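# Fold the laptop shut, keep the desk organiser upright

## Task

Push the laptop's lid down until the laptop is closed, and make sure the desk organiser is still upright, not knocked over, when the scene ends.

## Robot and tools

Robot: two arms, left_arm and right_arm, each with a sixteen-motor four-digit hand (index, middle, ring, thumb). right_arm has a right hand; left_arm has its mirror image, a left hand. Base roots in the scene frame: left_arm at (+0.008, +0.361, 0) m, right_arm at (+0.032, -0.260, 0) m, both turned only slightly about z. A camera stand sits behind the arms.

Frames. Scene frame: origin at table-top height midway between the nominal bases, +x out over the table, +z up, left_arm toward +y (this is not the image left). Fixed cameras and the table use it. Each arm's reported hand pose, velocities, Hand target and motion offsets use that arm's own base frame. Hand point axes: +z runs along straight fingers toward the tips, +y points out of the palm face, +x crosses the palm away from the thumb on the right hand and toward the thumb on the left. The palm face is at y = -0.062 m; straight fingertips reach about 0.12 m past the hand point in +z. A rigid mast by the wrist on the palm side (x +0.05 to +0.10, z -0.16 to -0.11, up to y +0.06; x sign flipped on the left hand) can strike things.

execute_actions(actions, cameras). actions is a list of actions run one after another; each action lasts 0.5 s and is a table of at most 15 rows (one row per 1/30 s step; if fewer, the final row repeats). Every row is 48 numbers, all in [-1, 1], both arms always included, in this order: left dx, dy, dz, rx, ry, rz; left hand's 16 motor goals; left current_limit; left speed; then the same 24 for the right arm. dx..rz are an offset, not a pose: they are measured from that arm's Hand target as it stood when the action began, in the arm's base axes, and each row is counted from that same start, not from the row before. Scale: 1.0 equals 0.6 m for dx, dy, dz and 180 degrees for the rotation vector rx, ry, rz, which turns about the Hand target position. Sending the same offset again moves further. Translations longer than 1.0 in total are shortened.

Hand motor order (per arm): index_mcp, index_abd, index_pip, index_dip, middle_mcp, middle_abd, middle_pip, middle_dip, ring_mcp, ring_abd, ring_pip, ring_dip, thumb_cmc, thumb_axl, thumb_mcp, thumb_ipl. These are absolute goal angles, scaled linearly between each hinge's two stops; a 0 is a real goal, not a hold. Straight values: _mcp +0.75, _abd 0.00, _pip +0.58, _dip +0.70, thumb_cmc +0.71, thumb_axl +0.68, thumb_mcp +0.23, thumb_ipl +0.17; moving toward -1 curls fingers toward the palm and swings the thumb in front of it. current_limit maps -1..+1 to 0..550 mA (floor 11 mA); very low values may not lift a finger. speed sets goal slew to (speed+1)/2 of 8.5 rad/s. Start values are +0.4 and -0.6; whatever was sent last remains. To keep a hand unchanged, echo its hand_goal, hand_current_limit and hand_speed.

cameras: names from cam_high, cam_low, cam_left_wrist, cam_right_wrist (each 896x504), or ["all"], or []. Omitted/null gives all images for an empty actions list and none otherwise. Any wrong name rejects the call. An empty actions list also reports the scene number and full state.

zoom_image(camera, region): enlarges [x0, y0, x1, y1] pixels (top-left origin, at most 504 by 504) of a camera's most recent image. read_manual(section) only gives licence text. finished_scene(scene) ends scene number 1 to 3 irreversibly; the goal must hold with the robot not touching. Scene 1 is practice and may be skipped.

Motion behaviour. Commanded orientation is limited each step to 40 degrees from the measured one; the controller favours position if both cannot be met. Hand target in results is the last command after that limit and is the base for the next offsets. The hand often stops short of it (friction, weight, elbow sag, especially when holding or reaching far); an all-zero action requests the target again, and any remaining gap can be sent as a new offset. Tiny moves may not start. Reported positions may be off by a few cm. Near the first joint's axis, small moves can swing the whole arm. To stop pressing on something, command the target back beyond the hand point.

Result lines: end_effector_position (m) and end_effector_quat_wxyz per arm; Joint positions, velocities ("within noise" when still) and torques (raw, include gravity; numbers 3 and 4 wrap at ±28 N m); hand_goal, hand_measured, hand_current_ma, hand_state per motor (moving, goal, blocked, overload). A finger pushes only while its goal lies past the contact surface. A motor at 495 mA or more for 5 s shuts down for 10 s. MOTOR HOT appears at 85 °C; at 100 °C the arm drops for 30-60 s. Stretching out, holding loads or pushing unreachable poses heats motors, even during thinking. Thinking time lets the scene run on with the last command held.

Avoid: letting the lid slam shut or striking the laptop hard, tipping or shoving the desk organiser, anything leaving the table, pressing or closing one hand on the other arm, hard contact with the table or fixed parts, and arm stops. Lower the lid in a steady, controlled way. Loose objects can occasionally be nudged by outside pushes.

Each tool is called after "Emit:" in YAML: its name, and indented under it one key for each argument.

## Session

Emit:
execute_actions:
  actions: []

Emit:
zoom_image:
  camera: "cam_low"
  region: [390, 170, 550, 290]

Emit:
zoom_image:
  camera: "cam_high"
  region: [340, 100, 600, 290]

Scene clock: 0.00 s.
left_arm: end_effector_position=(+0.5569, -0.1459, +0.3360) hand_goal=(+0.754, +0.000, +0.576, +0.696, +0.754, +0.000, +0.576, +0.696, +0.754, +0.000, +0.576, +0.696, +0.714, +0.678, +0.226, +0.168) hand_measured=(+0.754, +0.000, +0.576, +0.696, +0.754, +0.000, +0.576, +0.696, +0.754, +0.000, +0.576, +0.696, +0.714, +0.678, +0.226, +0.168) hand_current_ma=(+0, +0, +0, +0, +0, +0, +0, +0, +0, +0, +0, +0, +0, +0, +0, +0) hand_state=(goal, goal, goal, goal, goal, goal, goal, goal, goal, goal, goal, goal, goal, goal, goal, goal) hand_current_limit=0.40 hand_speed=-0.60 end_effector_quat_wxyz=(+0.403, +0.171, +0.807, -0.396) | right_arm: end_effector_position=(+0.3206, -0.1295, +0.3279) hand_goal=(+0.754, +0.000, +0.576, +0.696, +0.754, +0.000, +0.576, +0.696, +0.754, +0.000, +0.576, +0.696, +0.714, +0.678, +0.226, +0.168) hand_measured=(+0.754, +0.000, +0.576, +0.696, +0.754, +0.000, +0.576, +0.696, +0.754, +0.000, +0.576, +0.696, +0.714, +0.678, +0.226, +0.168) hand_current_ma=(+0, +0, +0, +0, +0, +0, +0, +0, +0, +0, +0, +0, +0, +0, +0, +0) hand_state=(goal, goal, goal, goal, goal, goal, goal, goal, goal, goal, goal, goal, goal, goal, goal, goal) hand_current_limit=0.40 hand_speed=-0.60 end_effector_quat_wxyz=(+0.023, +0.028, +0.942, -0.335)
Joint positions: left_arm=[-0.145 1.311 1.265 -0.482 0.768 -1.756] | right_arm=[-0.284 1.098 1.329 -1.549 0.644 -1.879]
Joint velocities: within noise
Joint torques (N m): no reading
Heat: left arm: hottest waist 26 °C; right arm: hottest waist 28 °C.
Hand target: left_arm +0.5626, -0.1468, +0.3575; +0.419, +0.177, +0.798, -0.395 | right_arm +0.3257, -0.1311, +0.3432; +0.040, +0.035, +0.939, -0.340

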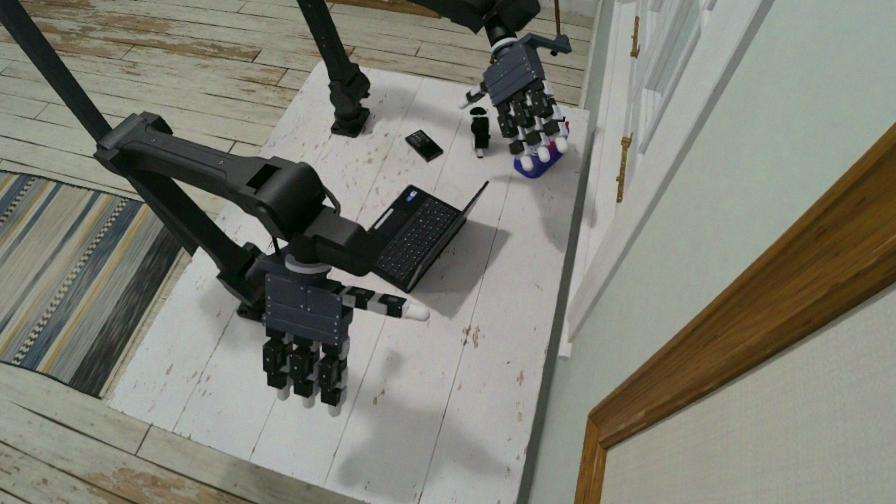

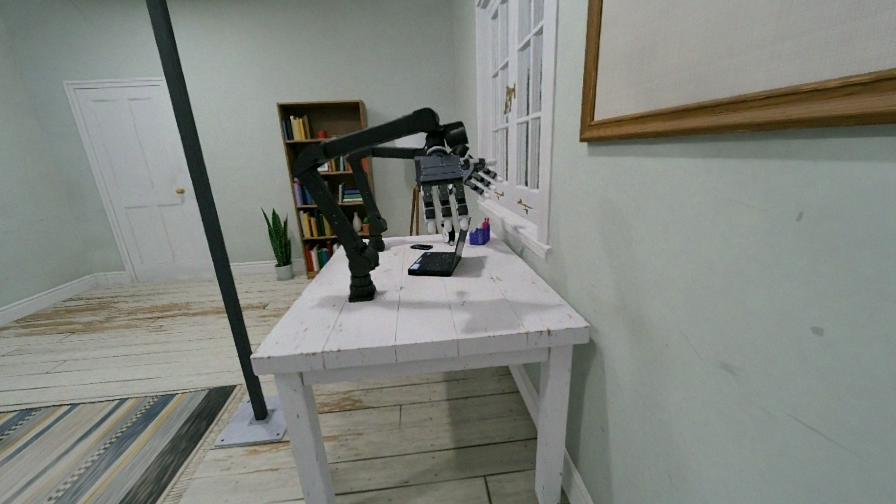

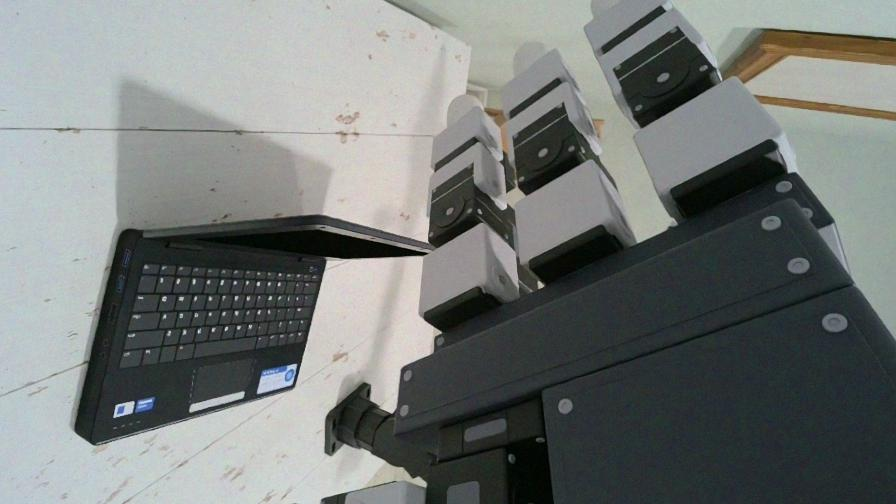

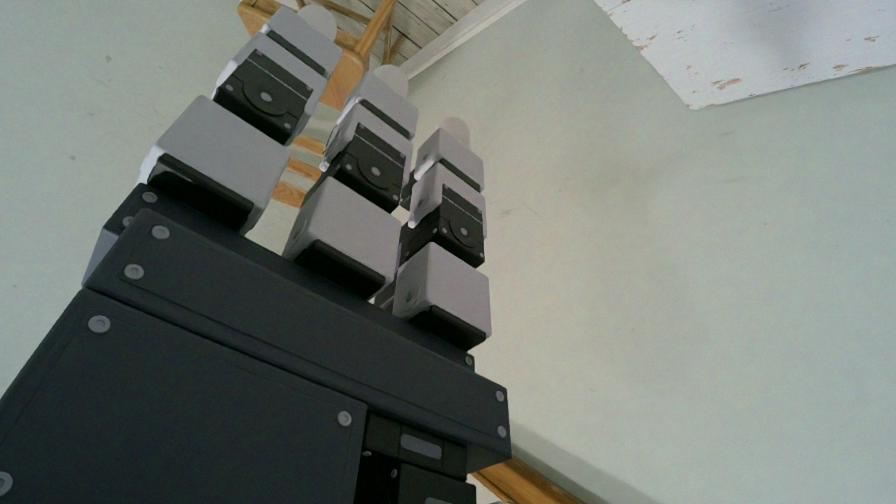

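Scaled by 3.150.

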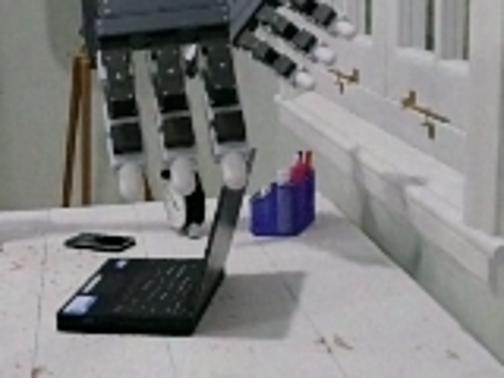

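Scaled by 1.938.

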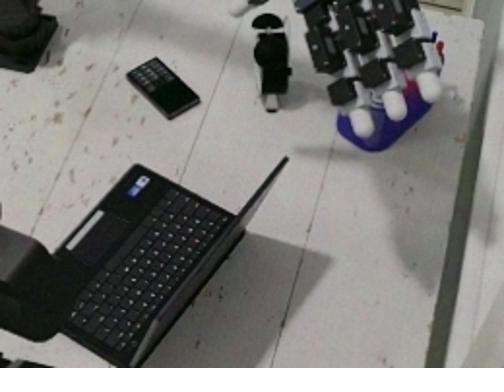

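Emit:
execute_actions:
  actions:
    - [[-0.092,0.061,0.04,0,0,0,0.754,0,0.576,0.696,0.754,0,0.576,0.696,0.754,0,0.576,0.696,0.714,0.678,0.226,0.168,0.4,-0.6,0.103,0.026,0.014,0.111,0.0015,-0.0205,0.754,0,0.576,0.696,0.754,0,0.576,0.696,0.754,0,0.576,0.696,0.714,0.678,0.226,0.168,0.4,-0.6]]
    - [[-0.092,0.061,0.033,0,0,0,0.754,0,0.576,0.696,0.754,0,0.576,0.696,0.754,0,0.576,0.696,0.714,0.678,0.226,0.168,0.4,-0.6,0.103,0.026,0.014,0.111,0.0015,-0.0205,0.754,0,0.576,0.696,0.754,0,0.576,0.696,0.754,0,0.576,0.696,0.714,0.678,0.226,0.168,0.4,-0.6]]
    - [[-0.092,0.061,0.033,0,0,0,0.754,0,0.576,0.696,0.754,0,0.576,0.696,0.754,0,0.576,0.696,0.714,0.678,0.226,0.168,0.4,-0.6,0.067,0.167,0,0,0,0.15,0.754,0,0.576,0.696,0.754,0,0.576,0.696,0.754,0,0.576,0.696,0.714,0.678,0.226,0.168,0.4,-0.6]]
    - [[-0.092,0.061,0.033,0,0,0,0.754,0,0.576,0.696,0.754,0,0.576,0.696,0.754,0,0.576,0.696,0.714,0.678,0.226,0.168,0.4,-0.6,0.025,0.167,-0.017,0,0,0.128,0.754,0,0.576,0.696,0.754,0,0.576,0.696,0.754,0,0.576,0.696,0.714,0.678,0.226,0.168,0.4,-0.6]]
    - [[-0.092,0.061,0.033,0,0,0,0.754,0,0.576,0.696,0.754,0,0.576,0.696,0.754,0,0.576,0.696,0.714,0.678,0.226,0.168,0.4,-0.6,-0.017,0.167,-0.033,0,0,0.094,0.754,0,0.576,0.696,0.754,0,0.576,0.696,0.754,0,0.576,0.696,0.714,0.678,0.226,0.168,0.4,-0.6]]
  cameras: ["cam_high","cam_low"]

Emit:
zoom_image:
  camera: "cam_high"
  region: [340, 100, 600, 300]

Scene clock: 20.60 s.
left_arm: end_effector_position=(+0.2881, +0.0320, +0.4389) hand_goal=(+0.754, +0.000, +0.576, +0.696, +0.754, +0.000, +0.576, +0.696, +0.754, +0.000, +0.576, +0.696, +0.714, +0.678, +0.226, +0.168) hand_measured=(+0.748, +0.002, +0.576, +0.696, +0.748, +0.002, +0.576, +0.696, +0.748, +0.002, +0.576, +0.696, +0.710, +0.678, +0.226, +0.168) hand_current_ma=(-13, +1, +1, +0, -12, +1, +1, +0, -12, +1, +1, +0, -8, -1, -1, +0) hand_state=(goal, goal, goal, goal, goal, goal, goal, goal, goal, goal, goal, goal, goal, goal, goal, goal) hand_current_limit=0.40 hand_speed=-0.60 end_effector_quat_wxyz=(+0.438, +0.127, +0.811, -0.367) | right_arm: end_effector_position=(+0.4795, +0.2013, +0.3068) hand_goal=(+0.754, +0.000, +0.576, +0.696, +0.754, +0.000, +0.576, +0.696, +0.754, +0.000, +0.576, +0.696, +0.714, +0.678, +0.226, +0.168) hand_measured=(+0.752, +0.000, +0.576, +0.696, +0.752, +0.000, +0.576, +0.696, +0.752, +0.000, +0.576, +0.696, +0.714, +0.678, +0.222, +0.168) hand_current_ma=(-8, +0, +1, +0, -7, +0, +1, +0, -7, +0, +2, +0, -2, -4, -22, -2) hand_state=(goal, goal, goal, goal, goal, goal, goal, goal, goal, goal, goal, goal, goal, goal, goal, goal) hand_current_limit=0.40 hand_speed=-0.60 end_effector_quat_wxyz=(+0.025, -0.377, +0.926, -0.020)
Joint positions: left_arm=[0.582 0.82 1.294 -1.693 1.192 -0.918] | right_arm=[0.246 1.724 1.892 -1.683 0.033 -2.099]
Joint torques (N m): left_arm=[0.85 0.15 12.88 0.65 1.09 0.16] | right_arm=[0.5 -14.33 12.88 0.65 0 -0.02]
Heat: left arm: hottest elbow 29 °C; right arm: hottest elbow 30 °C.
Hand target: left_arm +0.2865, +0.0363, +0.4606; +0.419, +0.177, +0.798, -0.395 | right_arm +0.4944, +0.2009, +0.3301; +0.001, -0.462, +0.887, +0.000
Off the commanded pose: left_arm 0.022 m, 7 deg | right_arm 0.028 m, 11 deg.
joint sent to its limit (left arm) — joint 4 (wrist pitch), lower limit. The joint targets are off in orientation, not in position.
joint sent to its limit (right arm) — joint 4 (wrist pitch), lower limit; joint 6 (wrist roll), lower limit. The joint targets are off in orientation, not in position.
Images, in order (width x height): cam_high 896x504, cam_low 896x504.

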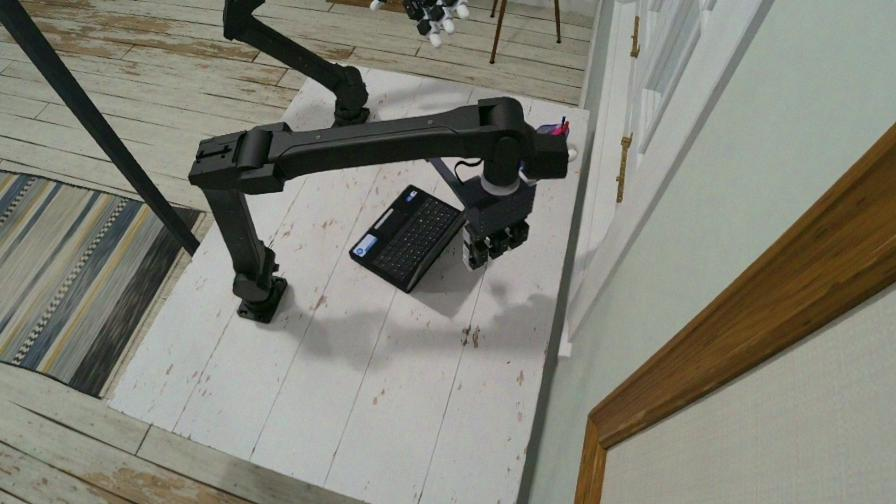

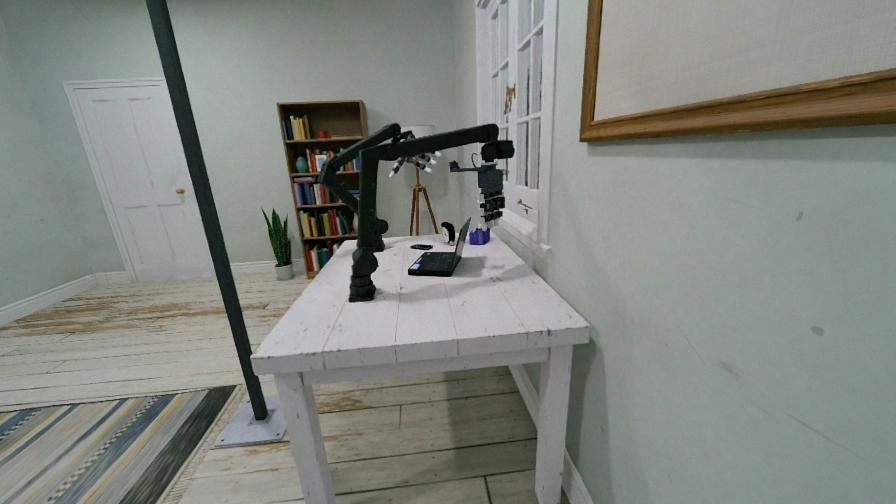

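Scaled by 1.938.

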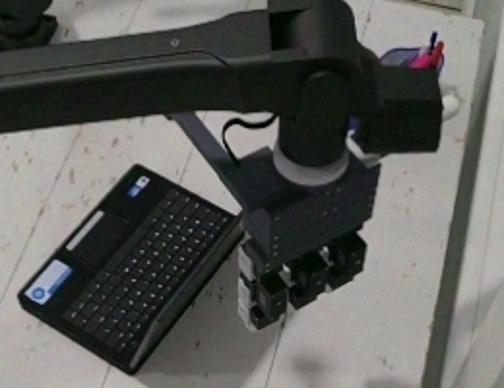

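Emit:
execute_actions:
  actions:
    - [[-0.05,0.08,0.033,0,0,0,0.754,0,0.576,0.696,0.754,0,0.576,0.696,0.754,0,0.576,0.696,0.714,0.678,0.226,0.168,0.4,-0.6,0,0.148,-0.04,0,0,0.02,0.754,0,0.576,0.696,0.754,0,0.576,0.696,0.754,0,0.576,0.696,0.714,0.678,0.226,0.168,0.4,-0.6]]
    - [[0,0,0,0,0,0,0.754,0,0.576,0.696,0.754,0,0.576,0.696,0.754,0,0.576,0.696,0.714,0.678,0.226,0.168,0.4,-0.6,-0.015,0,-0.052,0,0,0,0.754,0,0.576,0.696,0.754,0,0.576,0.696,0.754,0,0.576,0.696,0.714,0.678,0.226,0.168,0.4,-0.6]]
  cameras: ["cam_high","cam_low"]

Emit:
zoom_image:
  camera: "cam_low"
  region: [390, 170, 550, 290]

Emit:
zoom_image:
  camera: "cam_high"
  region: [340, 100, 600, 300]

Scene clock: 26.57 s.
left_arm: end_effector_position=(+0.2613, +0.0823, +0.4593) hand_goal=(+0.754, +0.000, +0.576, +0.696, +0.754, +0.000, +0.576, +0.696, +0.754, +0.000, +0.576, +0.696, +0.714, +0.678, +0.226, +0.168) hand_measured=(+0.748, +0.002, +0.576, +0.696, +0.748, +0.002, +0.576, +0.696, +0.748, +0.002, +0.576, +0.696, +0.710, +0.678, +0.226, +0.168) hand_current_ma=(-13, +1, +1, +0, -12, +1, +1, +0, -12, +1, +1, +0, -8, -1, -1, +0) hand_state=(goal, goal, goal, goal, goal, goal, goal, goal, goal, goal, goal, goal, goal, goal, goal, goal) hand_current_limit=0.40 hand_speed=-0.60 end_effector_quat_wxyz=(+0.485, +0.064, +0.825, -0.282) | right_arm: end_effector_position=(+0.4763, +0.2901, +0.2701) hand_goal=(+0.754, +0.000, +0.576, +0.696, +0.754, +0.000, +0.576, +0.696, +0.754, +0.000, +0.576, +0.696, +0.714, +0.678, +0.226, +0.168) hand_measured=(+0.752, +0.000, +0.576, +0.696, +0.752, +0.000, +0.576, +0.696, +0.752, +0.000, +0.576, +0.696, +0.714, +0.678, +0.222, +0.168) hand_current_ma=(-9, +0, +1, +0, -7, +0, +1, +0, -7, +0, +2, +0, -2, -4, -22, -2) hand_state=(goal, goal, goal, goal, goal, goal, goal, goal, goal, goal, goal, goal, goal, goal, goal, goal) hand_current_limit=0.40 hand_speed=-0.60 end_effector_quat_wxyz=(+0.003, -0.449, +0.893, -0.011)
Joint positions: left_arm=[0.782 0.768 1.324 -1.694 1.15 -0.918] | right_arm=[0.402 1.858 1.977 -1.683 0.021 -2.1]
Joint torques (N m): left_arm=[0.91 0.73 12.57 0.81 1.04 0.11] | right_arm=[1.79 -14.74 10.43 0.2 0.07 -0.02]
Heat: left arm: hottest elbow 30 °C; right arm: hottest elbow 31 °C.
Hand target: left_arm +0.2566, +0.0843, +0.4804; +0.419, +0.177, +0.798, -0.395 | right_arm +0.4854, +0.2896, +0.2750; +0.001, -0.490, +0.872, +0.000
Off the commanded pose: left_arm 0.022 m, 20 deg | right_arm 0.010 m, 5 deg.
joint sent to its limit (left arm) — joint 4 (wrist pitch), lower limit. The joint targets are off in orientation, not in position.
joint sent to its limit (right arm) — joint 4 (wrist pitch), lower limit; joint 6 (wrist roll), lower limit. The joint targets are off in orientation, not in position.
Images, in order (width x height): cam_high 896x504, cam_low 896x504.

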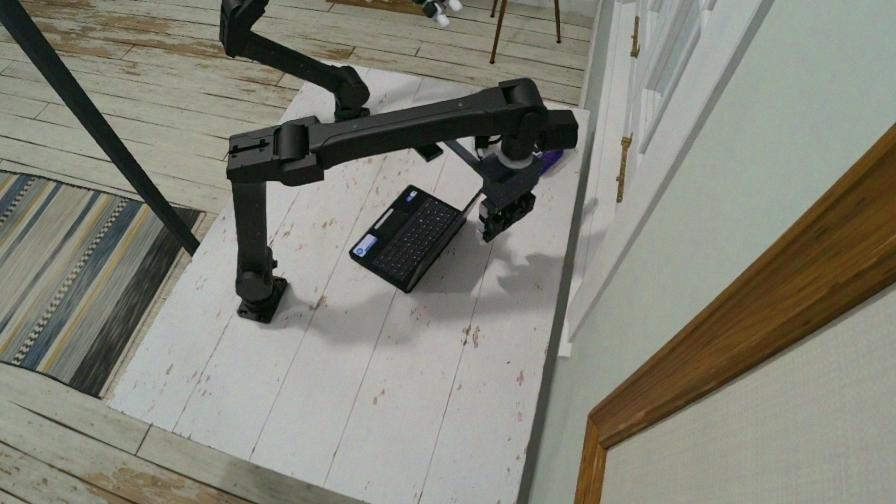

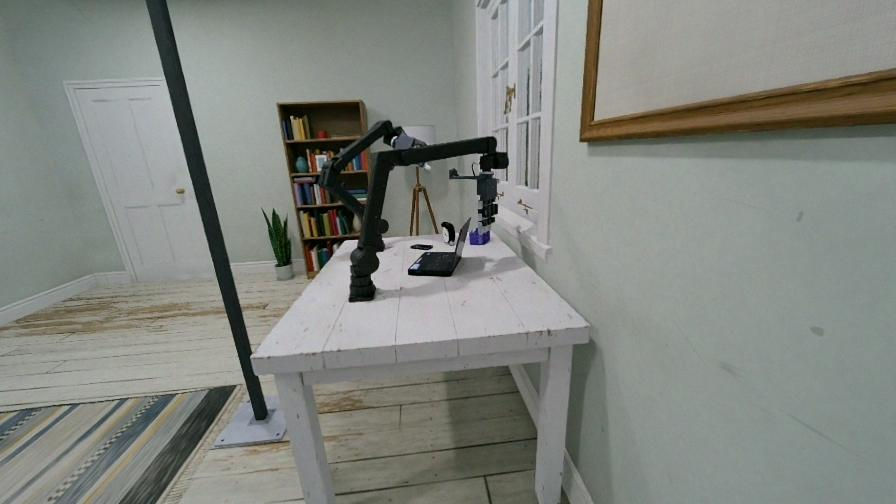

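Scaled by 3.150.

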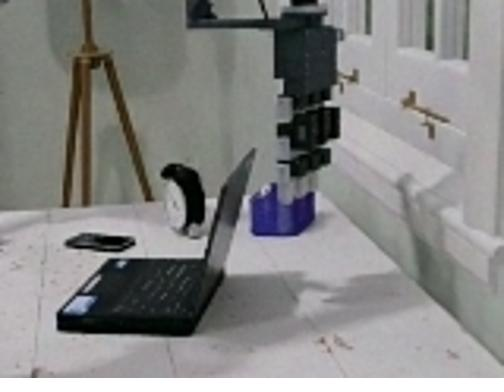

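Scaled by 1.938.

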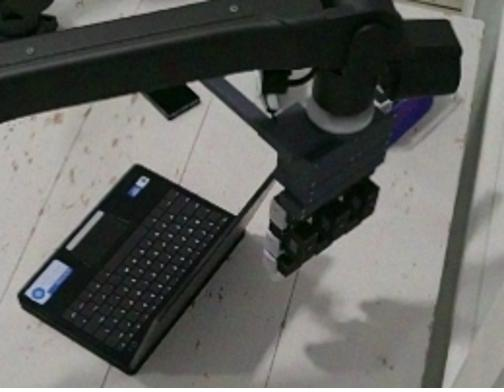

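Emit:
execute_actions:
  actions:
    - [[0,0,0,0,0,0,0.754,0,0.576,0.696,0.754,0,0.576,0.696,0.754,0,0.576,0.696,0.714,0.678,0.226,0.168,0.4,-0.6,-0.0716,0.03,-0.005,0,0,0,0.754,0,0.576,0.696,0.754,0,0.576,0.696,0.754,0,0.576,0.696,0.714,0.678,0.226,0.168,0.4,-0.6]]
    - [[0,0,0,0,0,0,0.754,0,0.576,0.696,0.754,0,0.576,0.696,0.754,0,0.576,0.696,0.714,0.678,0.226,0.168,0.4,-0.6,-0.057,0.0237,0.013,0,0,0,0.754,0,0.576,0.696,0.754,0,0.576,0.696,0.754,0,0.576,0.696,0.714,0.678,0.226,0.168,0.4,-0.6]]
    - [[0,0,0,0,0,0,0.754,0,0.576,0.696,0.754,0,0.576,0.696,0.754,0,0.576,0.696,0.714,0.678,0.226,0.168,0.4,-0.6,-0.043,0.018,0,0,0,0.013,0.754,0,0.576,0.696,0.754,0,0.576,0.696,0.754,0,0.576,0.696,0.714,0.678,0.226,0.168,0.4,-0.6]]
    - [[0,0,0,0,0,0,0.754,0,0.576,0.696,0.754,0,0.576,0.696,0.754,0,0.576,0.696,0.714,0.678,0.226,0.168,0.4,-0.6,-0.0554,0.023,0,0,0,0.013,0.754,0,0.576,0.696,0.754,0,0.576,0.696,0.754,0,0.576,0.696,0.714,0.678,0.226,0.168,0.4,-0.6]]
  cameras: ["cam_high","cam_low"]

Emit:
zoom_image:
  camera: "cam_low"
  region: [390, 170, 550, 290]

Emit:
zoom_image:
  camera: "cam_high"
  region: [340, 100, 600, 300]

Scene clock: 37.23 s.
left_arm: end_effector_position=(+0.2613, +0.0823, +0.4593) hand_goal=(+0.754, +0.000, +0.576, +0.696, +0.754, +0.000, +0.576, +0.696, +0.754, +0.000, +0.576, +0.696, +0.714, +0.678, +0.226, +0.168) hand_measured=(+0.748, +0.002, +0.576, +0.696, +0.748, +0.002, +0.576, +0.696, +0.748, +0.002, +0.576, +0.696, +0.710, +0.678, +0.226, +0.168) hand_current_ma=(-13, +1, +1, +0, -12, +1, +1, +0, -12, +1, +1, +0, -8, -1, -1, +0) hand_state=(goal, goal, goal, goal, goal, goal, goal, goal, goal, goal, goal, goal, goal, goal, goal, goal) hand_current_limit=0.40 hand_speed=-0.60 end_effector_quat_wxyz=(+0.485, +0.064, +0.825, -0.282) | right_arm: end_effector_position=(+0.3637, +0.3379, +0.2718) hand_goal=(+0.754, +0.000, +0.576, +0.696, +0.754, +0.000, +0.576, +0.696, +0.754, +0.000, +0.576, +0.696, +0.714, +0.678, +0.226, +0.168) hand_measured=(+0.752, +0.000, +0.576, +0.696, +0.764, +0.000, +0.580, +0.696, +0.800, -0.004, +0.594, +0.696, +0.714, +0.678, +0.222, +0.168) hand_current_ma=(-9, +0, +1, +0, +48, +0, +21, +0, +244, -21, +84, -1, -2, -4, -23, -2) hand_state=(goal, goal, goal, goal, goal, goal, goal, goal, blocked, goal, goal, goal, goal, goal, goal, goal) hand_current_limit=0.40 hand_speed=-0.60 end_effector_quat_wxyz=(-0.002, -0.526, +0.850, -0.009)
Joint positions: left_arm=[0.782 0.768 1.324 -1.694 1.15 -0.918] | right_arm=[0.584 1.685 1.741 -1.632 0.017 -2.096]
Joint torques (N m): left_arm=[0.85 0.91 12.57 0.83 1.04 0.11] | right_arm=[2.2 -16.03 7.13 0.5 -0.76 0.23]
Heat: left arm: hottest elbow 30 °C; right arm: hottest elbow 32 °C.
Hand target: left_arm +0.2566, +0.0843, +0.4804; +0.419, +0.177, +0.798, -0.395 | right_arm +0.3491, +0.3463, +0.2799; +0.001, -0.525, +0.851, +0.000
Off the commanded pose: left_arm 0.022 m, 20 deg | right_arm 0.019 m, 1 deg.
joint sent to its limit (left arm) — joint 4 (wrist pitch), lower limit. The joint targets are off in orientation, not in position.
Images, in order (width x height): cam_high 896x504, cam_low 896x504.

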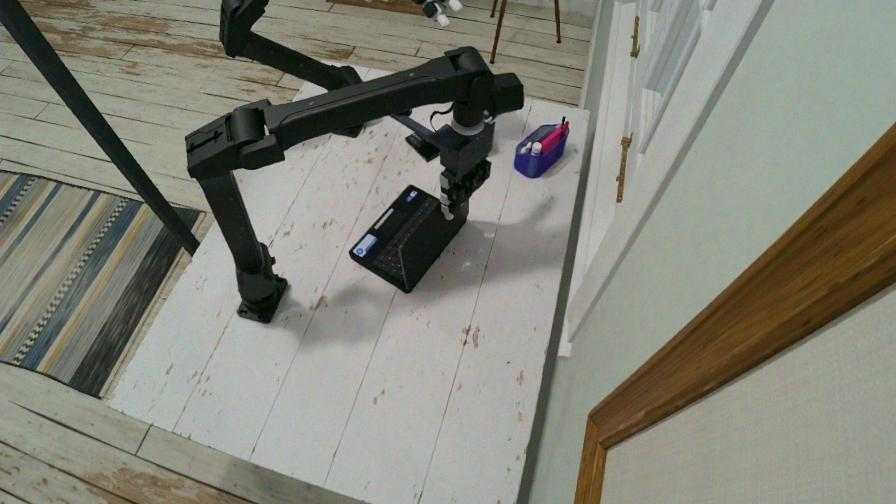

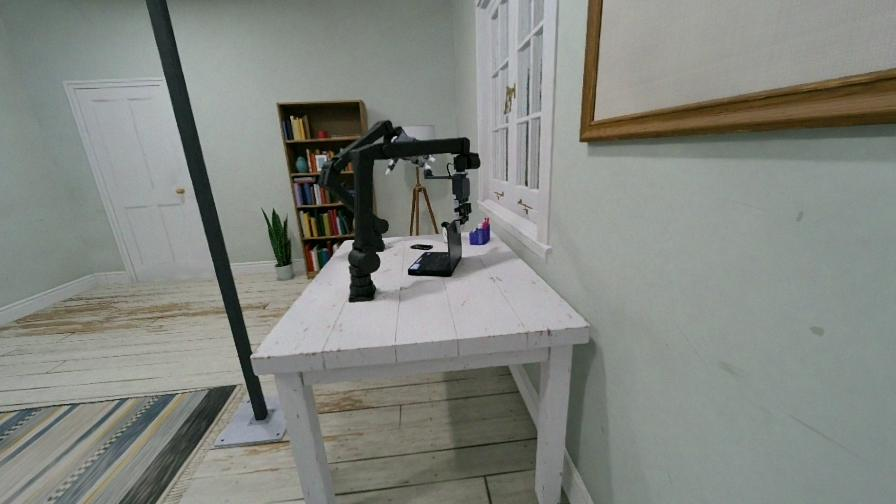

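Scaled by 3.150.

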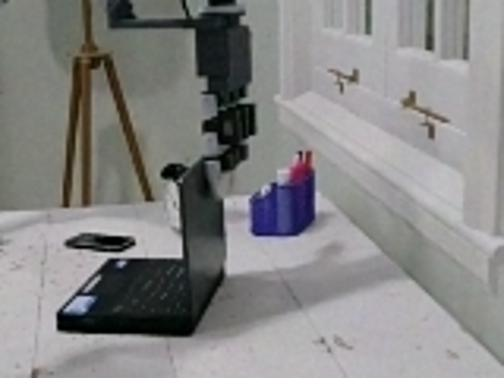

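Scaled by 1.938.

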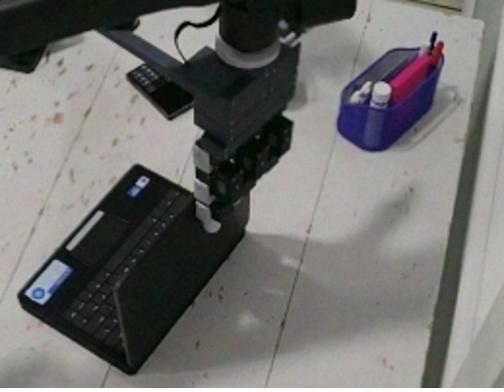

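Emit:
execute_actions:
  actions:
    - [[0,0,0,0,0,0,0.754,0,0.576,0.696,0.754,0,0.576,0.696,0.754,0,0.576,0.696,0.714,0.678,0.226,0.168,0.4,-0.6,-0.0523,0.02,-0.04,0,0,0.01,0.754,0,0.576,0.696,0.754,0,0.576,0.696,0.754,0,0.576,0.696,0.714,0.678,0.226,0.168,0.4,-0.6]]
    - [[0,0,0,0,0,0,0.754,0,0.576,0.696,0.754,0,0.576,0.696,0.754,0,0.576,0.696,0.714,0.678,0.226,0.168,0.4,-0.6,-0.0446,0.0185,-0.038,0,0,0,0.754,0,0.576,0.696,0.754,0,0.576,0.696,0.754,0,0.576,0.696,0.714,0.678,0.226,0.168,0.4,-0.6]]
    - [[0,0,0,0,0,0,0.754,0,0.576,0.696,0.754,0,0.576,0.696,0.754,0,0.576,0.696,0.714,0.678,0.226,0.168,0.4,-0.6,-0.034,0.012,-0.047,0,0,0,0.754,0,0.576,0.696,0.754,0,0.576,0.696,0.754,0,0.576,0.696,0.714,0.678,0.226,0.168,0.4,-0.6]]
  cameras: ["cam_high","cam_low"]

Emit:
zoom_image:
  camera: "cam_low"
  region: [390, 170, 550, 290]

Emit:
zoom_image:
  camera: "cam_high"
  region: [340, 100, 600, 300]

Scene clock: 43.00 s.
left_arm: end_effector_position=(+0.2613, +0.0823, +0.4593) hand_goal=(+0.754, +0.000, +0.576, +0.696, +0.754, +0.000, +0.576, +0.696, +0.754, +0.000, +0.576, +0.696, +0.714, +0.678, +0.226, +0.168) hand_measured=(+0.748, +0.002, +0.576, +0.696, +0.748, +0.002, +0.576, +0.696, +0.748, +0.002, +0.576, +0.696, +0.710, +0.678, +0.226, +0.168) hand_current_ma=(-13, +1, +1, +0, -12, +1, +1, +0, -12, +1, +1, +0, -8, -1, -1, +0) hand_state=(goal, goal, goal, goal, goal, goal, goal, goal, goal, goal, goal, goal, goal, goal, goal, goal) hand_current_limit=0.40 hand_speed=-0.60 end_effector_quat_wxyz=(+0.485, +0.064, +0.825, -0.282) | right_arm: end_effector_position=(+0.2810, +0.3693, +0.2124) hand_goal=(+0.754, +0.000, +0.576, +0.696, +0.754, +0.000, +0.576, +0.696, +0.754, +0.000, +0.576, +0.696, +0.714, +0.678, +0.226, +0.168) hand_measured=(+0.766, -0.006, +0.584, +0.698, +0.778, -0.004, +0.594, +0.704, +0.788, -0.004, +0.606, +0.710, +0.714, +0.678, +0.222, +0.168) hand_current_ma=(+64, -21, +39, +14, +126, -20, +92, +42, +174, -21, +152, +71, -2, -4, -23, -2) hand_state=(goal, goal, goal, goal, blocked, goal, goal, goal, blocked, goal, blocked, goal, goal, goal, goal, goal) hand_current_limit=0.40 hand_speed=-0.60 end_effector_quat_wxyz=(+0.009, -0.535, +0.845, -0.007)
Joint positions: left_arm=[0.782 0.768 1.324 -1.694 1.15 -0.918] | right_arm=[0.739 1.559 1.432 -1.429 0.017 -1.961]
Joint torques (N m): left_arm=[0.91 0.91 12.59 0.83 1.04 0.11] | right_arm=[2.61 -11.99 6.48 0.92 -0.79 0.13]
Heat: left arm: hottest elbow 31 °C; right arm: hottest elbow 32 °C.
Hand target: left_arm +0.2566, +0.0843, +0.4804; +0.419, +0.177, +0.798, -0.395 | right_arm +0.2706, +0.3766, +0.2048; +0.001, -0.538, +0.843, +0.000
Off the commanded pose: left_arm 0.022 m, 20 deg | right_arm 0.015 m, 1 deg.
joint sent to its limit (left arm) — joint 4 (wrist pitch), lower limit. The joint targets are off in orientation, not in position.
Images, in order (width x height): cam_high 896x504, cam_low 896x504.

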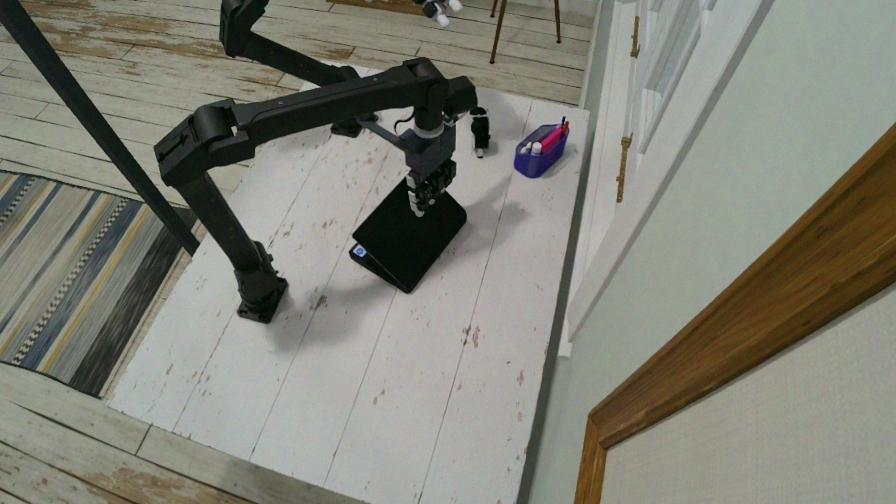

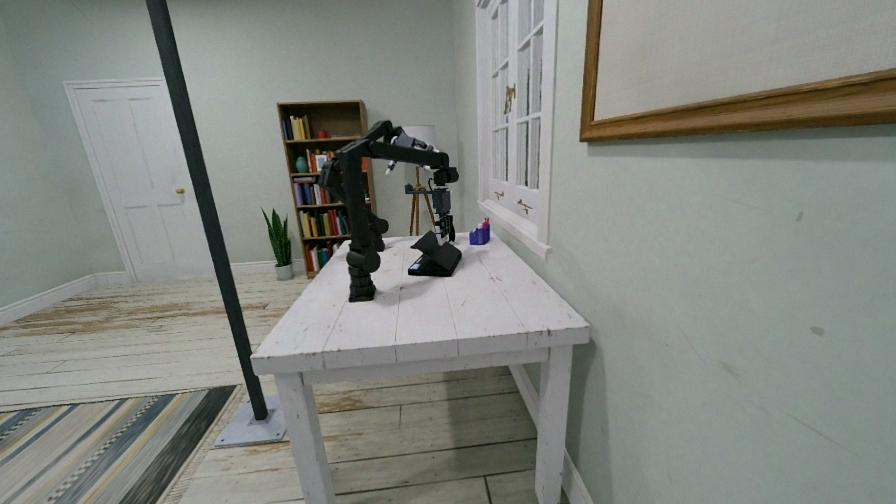

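Scaled by 3.150.

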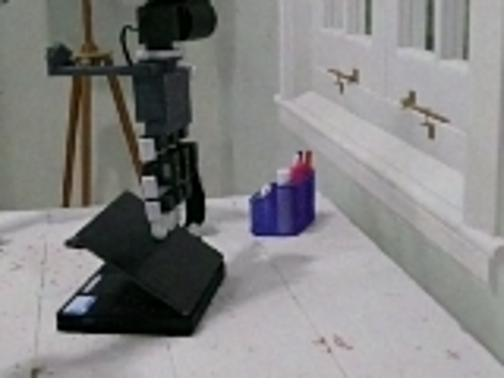

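Scaled by 1.938.

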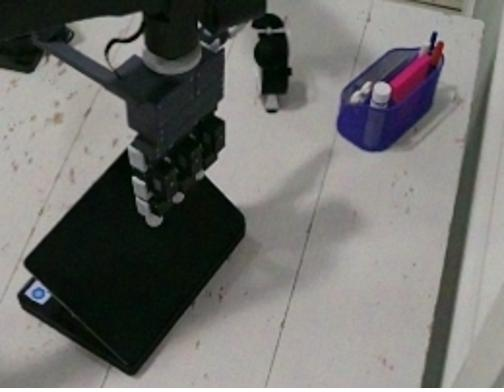

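Emit:
execute_actions:
  actions:
    - [[0,0,0,0,0,0,0.754,0,0.576,0.696,0.754,0,0.576,0.696,0.754,0,0.576,0.696,0.714,0.678,0.226,0.168,0.4,-0.6,-0.023,0.008,-0.057,0,0,0,0.754,0,0.576,0.696,0.754,0,0.576,0.696,0.754,0,0.576,0.696,0.714,0.678,0.226,0.168,0.4,-0.6]]
    - [[0,0,0,0,0,0,0.754,0,0.576,0.696,0.754,0,0.576,0.696,0.754,0,0.576,0.696,0.714,0.678,0.226,0.168,0.4,-0.6,-0.006,0.0026,-0.057,0,0,0,0.754,0,0.576,0.696,0.754,0,0.576,0.696,0.754,0,0.576,0.696,0.714,0.678,0.226,0.168,0.4,-0.6]]
  cameras: ["cam_high","cam_low"]

Emit:
zoom_image:
  camera: "cam_low"
  region: [390, 170, 550, 290]

Scene clock: 46.97 s.
left_arm: end_effector_position=(+0.2613, +0.0823, +0.4593) hand_goal=(+0.754, +0.000, +0.576, +0.696, +0.754, +0.000, +0.576, +0.696, +0.754, +0.000, +0.576, +0.696, +0.714, +0.678, +0.226, +0.168) hand_measured=(+0.748, +0.002, +0.576, +0.696, +0.748, +0.002, +0.576, +0.696, +0.748, +0.002, +0.576, +0.696, +0.710, +0.678, +0.226, +0.168) hand_current_ma=(-13, +1, +1, +0, -12, +1, +1, +0, -12, +1, +1, +0, -8, -1, -1, +0) hand_state=(goal, goal, goal, goal, goal, goal, goal, goal, goal, goal, goal, goal, goal, goal, goal, goal) hand_current_limit=0.40 hand_speed=-0.60 end_effector_quat_wxyz=(+0.485, +0.064, +0.825, -0.282) | right_arm: end_effector_position=(+0.2630, +0.3774, +0.1600) hand_goal=(+0.754, +0.000, +0.576, +0.696, +0.754, +0.000, +0.576, +0.696, +0.754, +0.000, +0.576, +0.696, +0.714, +0.678, +0.226, +0.168) hand_measured=(+0.756, -0.002, +0.578, +0.698, +0.762, -0.008, +0.584, +0.702, +0.772, -0.022, +0.594, +0.704, +0.714, +0.678, +0.222, +0.168) hand_current_ma=(+6, -8, +12, +14, +43, -30, +36, +26, +95, -95, +85, +44, -2, -4, -29, -2) hand_state=(goal, goal, goal, goal, goal, goal, goal, goal, goal, blocked, goal, goal, goal, goal, goal, goal) hand_current_limit=0.40 hand_speed=-0.60 end_effector_quat_wxyz=(+0.017, -0.535, +0.845, -0.002)
Joint positions: left_arm=[0.782 0.768 1.324 -1.694 1.15 -0.918] | right_arm=[0.775 1.555 1.285 -1.268 0.01 -1.925]
Joint torques (N m): left_arm=[0.91 0.91 12.57 0.81 1.04 0.11] | right_arm=[3.08 -8.94 5.7 2.02 -0.49 0.04]
Heat: left arm: hottest elbow 31 °C; right arm: hottest elbow 31 °C.
Hand target: left_arm +0.2566, +0.0843, +0.4804; +0.419, +0.177, +0.798, -0.395 | right_arm +0.2532, +0.3830, +0.1364; +0.001, -0.538, +0.843, +0.000
Off the commanded pose: left_arm 0.022 m, 20 deg | right_arm 0.026 m, 2 deg.
joint sent to its limit (left arm) — joint 4 (wrist pitch), lower limit. The joint targets are off in orientation, not in position.
Images, in order (width x height): cam_high 896x504, cam_low 896x504.

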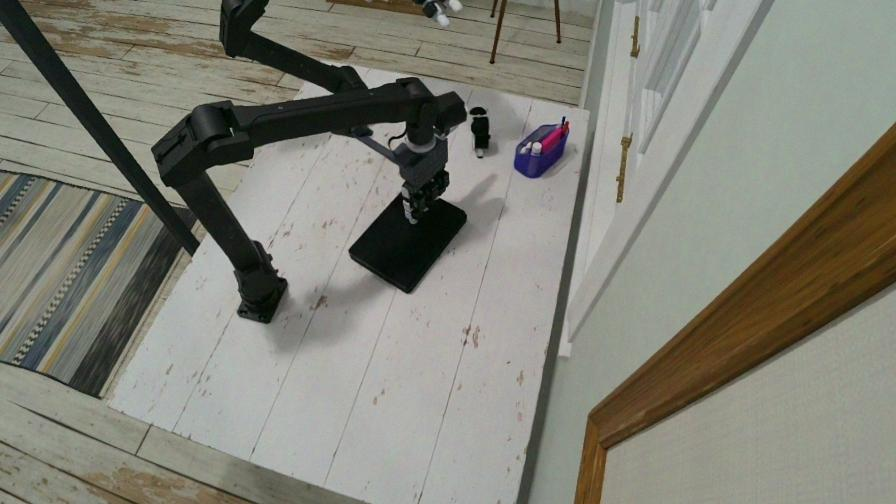

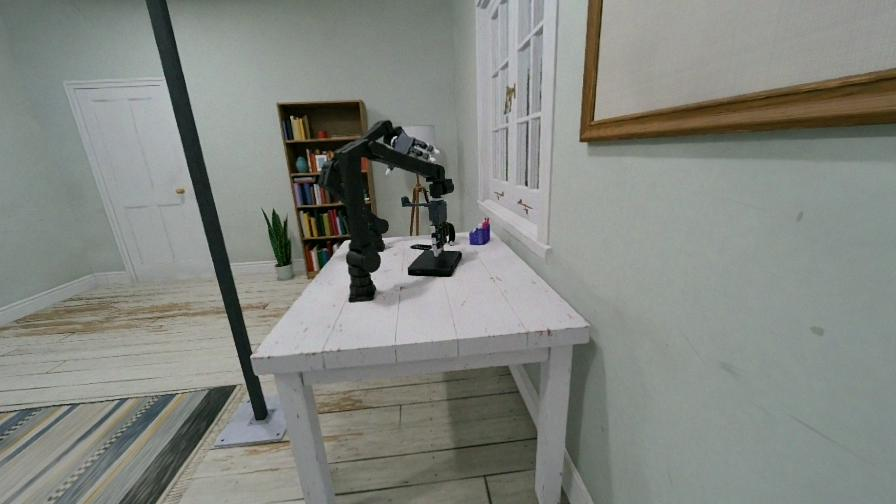

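Scaled by 3.150.

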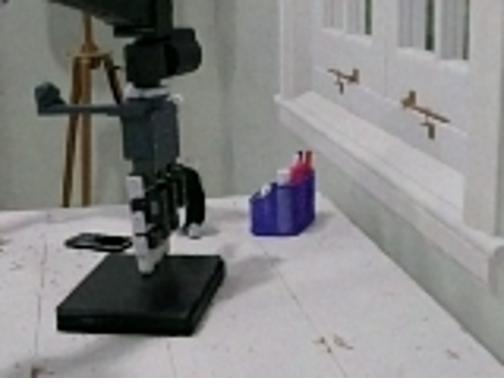

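Emit:
execute_actions:
  actions:
    - [[0,0,0,0,0,0,0.754,0,0.576,0.696,0.754,0,0.576,0.696,0.754,0,0.576,0.696,0.714,0.678,0.226,0.168,0.4,-0.6,0,0,0.05,0,0,0,0.754,0,0.576,0.696,0.754,0,0.576,0.696,0.754,0,0.576,0.696,0.714,0.678,0.226,0.168,0.4,-0.6]]
    - [[0,0,0,0,0,0,0.754,0,0.576,0.696,0.754,0,0.576,0.696,0.754,0,0.576,0.696,0.714,0.678,0.226,0.168,0.4,-0.6,0,0,0.12,0,0,0,0.754,0,0.576,0.696,0.754,0,0.576,0.696,0.754,0,0.576,0.696,0.714,0.678,0.226,0.168,0.4,-0.6]]
  cameras: ["cam_low"]

Emit:
zoom_image:
  camera: "cam_low"
  region: [390, 170, 550, 290]

Scene clock: 50.47 s.
left_arm: end_effector_position=(+0.2613, +0.0823, +0.4593) hand_goal=(+0.754, +0.000, +0.576, +0.696, +0.754, +0.000, +0.576, +0.696, +0.754, +0.000, +0.576, +0.696, +0.714, +0.678, +0.226, +0.168) hand_measured=(+0.748, +0.002, +0.576, +0.696, +0.748, +0.002, +0.576, +0.696, +0.748, +0.002, +0.576, +0.696, +0.710, +0.678, +0.226, +0.168) hand_current_ma=(-13, +1, +1, +0, -12, +1, +1, +0, -12, +1, +1, +0, -8, -1, -1, +0) hand_state=(goal, goal, goal, goal, goal, goal, goal, goal, goal, goal, goal, goal, goal, goal, goal, goal) hand_current_limit=0.40 hand_speed=-0.60 end_effector_quat_wxyz=(+0.485, +0.064, +0.825, -0.282) | right_arm: end_effector_position=(+0.2453, +0.3674, +0.2091) hand_goal=(+0.754, +0.000, +0.576, +0.696, +0.754, +0.000, +0.576, +0.696, +0.754, +0.000, +0.576, +0.696, +0.714, +0.678, +0.226, +0.168) hand_measured=(+0.754, +0.002, +0.578, +0.698, +0.754, +0.002, +0.578, +0.698, +0.754, +0.002, +0.578, +0.700, +0.714, +0.678, +0.222, +0.168) hand_current_ma=(+4, +12, +12, +14, +5, +11, +11, +13, +5, +12, +13, +15, -2, -4, -29, -2) hand_state=(goal, goal, goal, goal, goal, goal, goal, goal, goal, goal, goal, goal, goal, goal, goal, goal) hand_current_limit=0.40 hand_speed=-0.60 end_effector_quat_wxyz=(-0.033, -0.536, +0.844, -0.008)
Joint positions: left_arm=[0.782 0.768 1.324 -1.694 1.15 -0.918] | right_arm=[0.784 1.544 1.399 -1.494 0.001 -1.919]
Joint torques (N m): left_arm=[0.91 0.91 12.57 0.83 1.04 0.11] | right_arm=[2.49 -12.98 12.49 0.35 -0.13 0.12]
Heat: left arm: hottest elbow 31 °C; right arm: hottest elbow 31 °C.
Hand target: left_arm +0.2566, +0.0843, +0.4804; +0.419, +0.177, +0.798, -0.395 | right_arm +0.2532, +0.3831, +0.2384; +0.001, -0.538, +0.843, +0.000
Off the commanded pose: left_arm 0.022 m, 20 deg | right_arm 0.034 m, 4 deg.
joint sent to its limit (left arm) — joint 4 (wrist pitch), lower limit. The joint targets are off in orientation, not in position.
Images, in order (width x height): cam_low 896x504.

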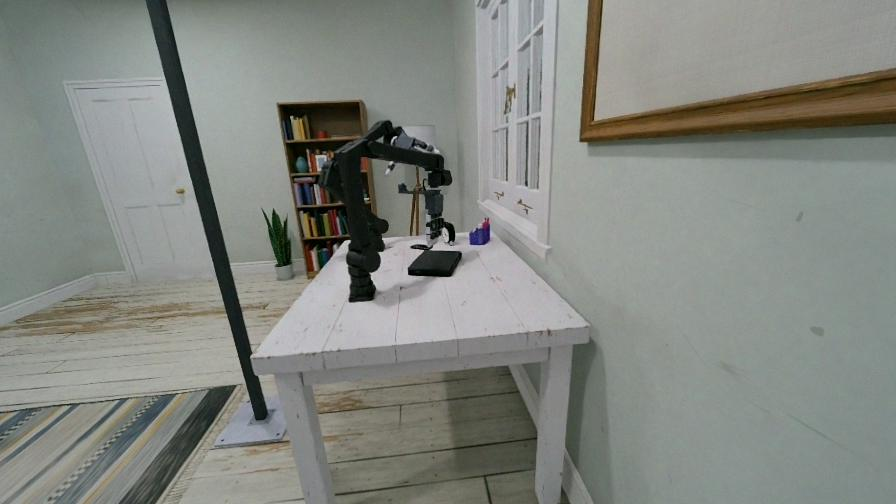

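Scaled by 3.150.

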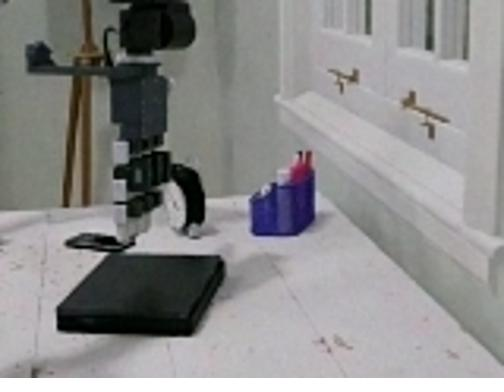

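Emit:
finished_scene:
  scene: 3

The scene is finished: the task was done.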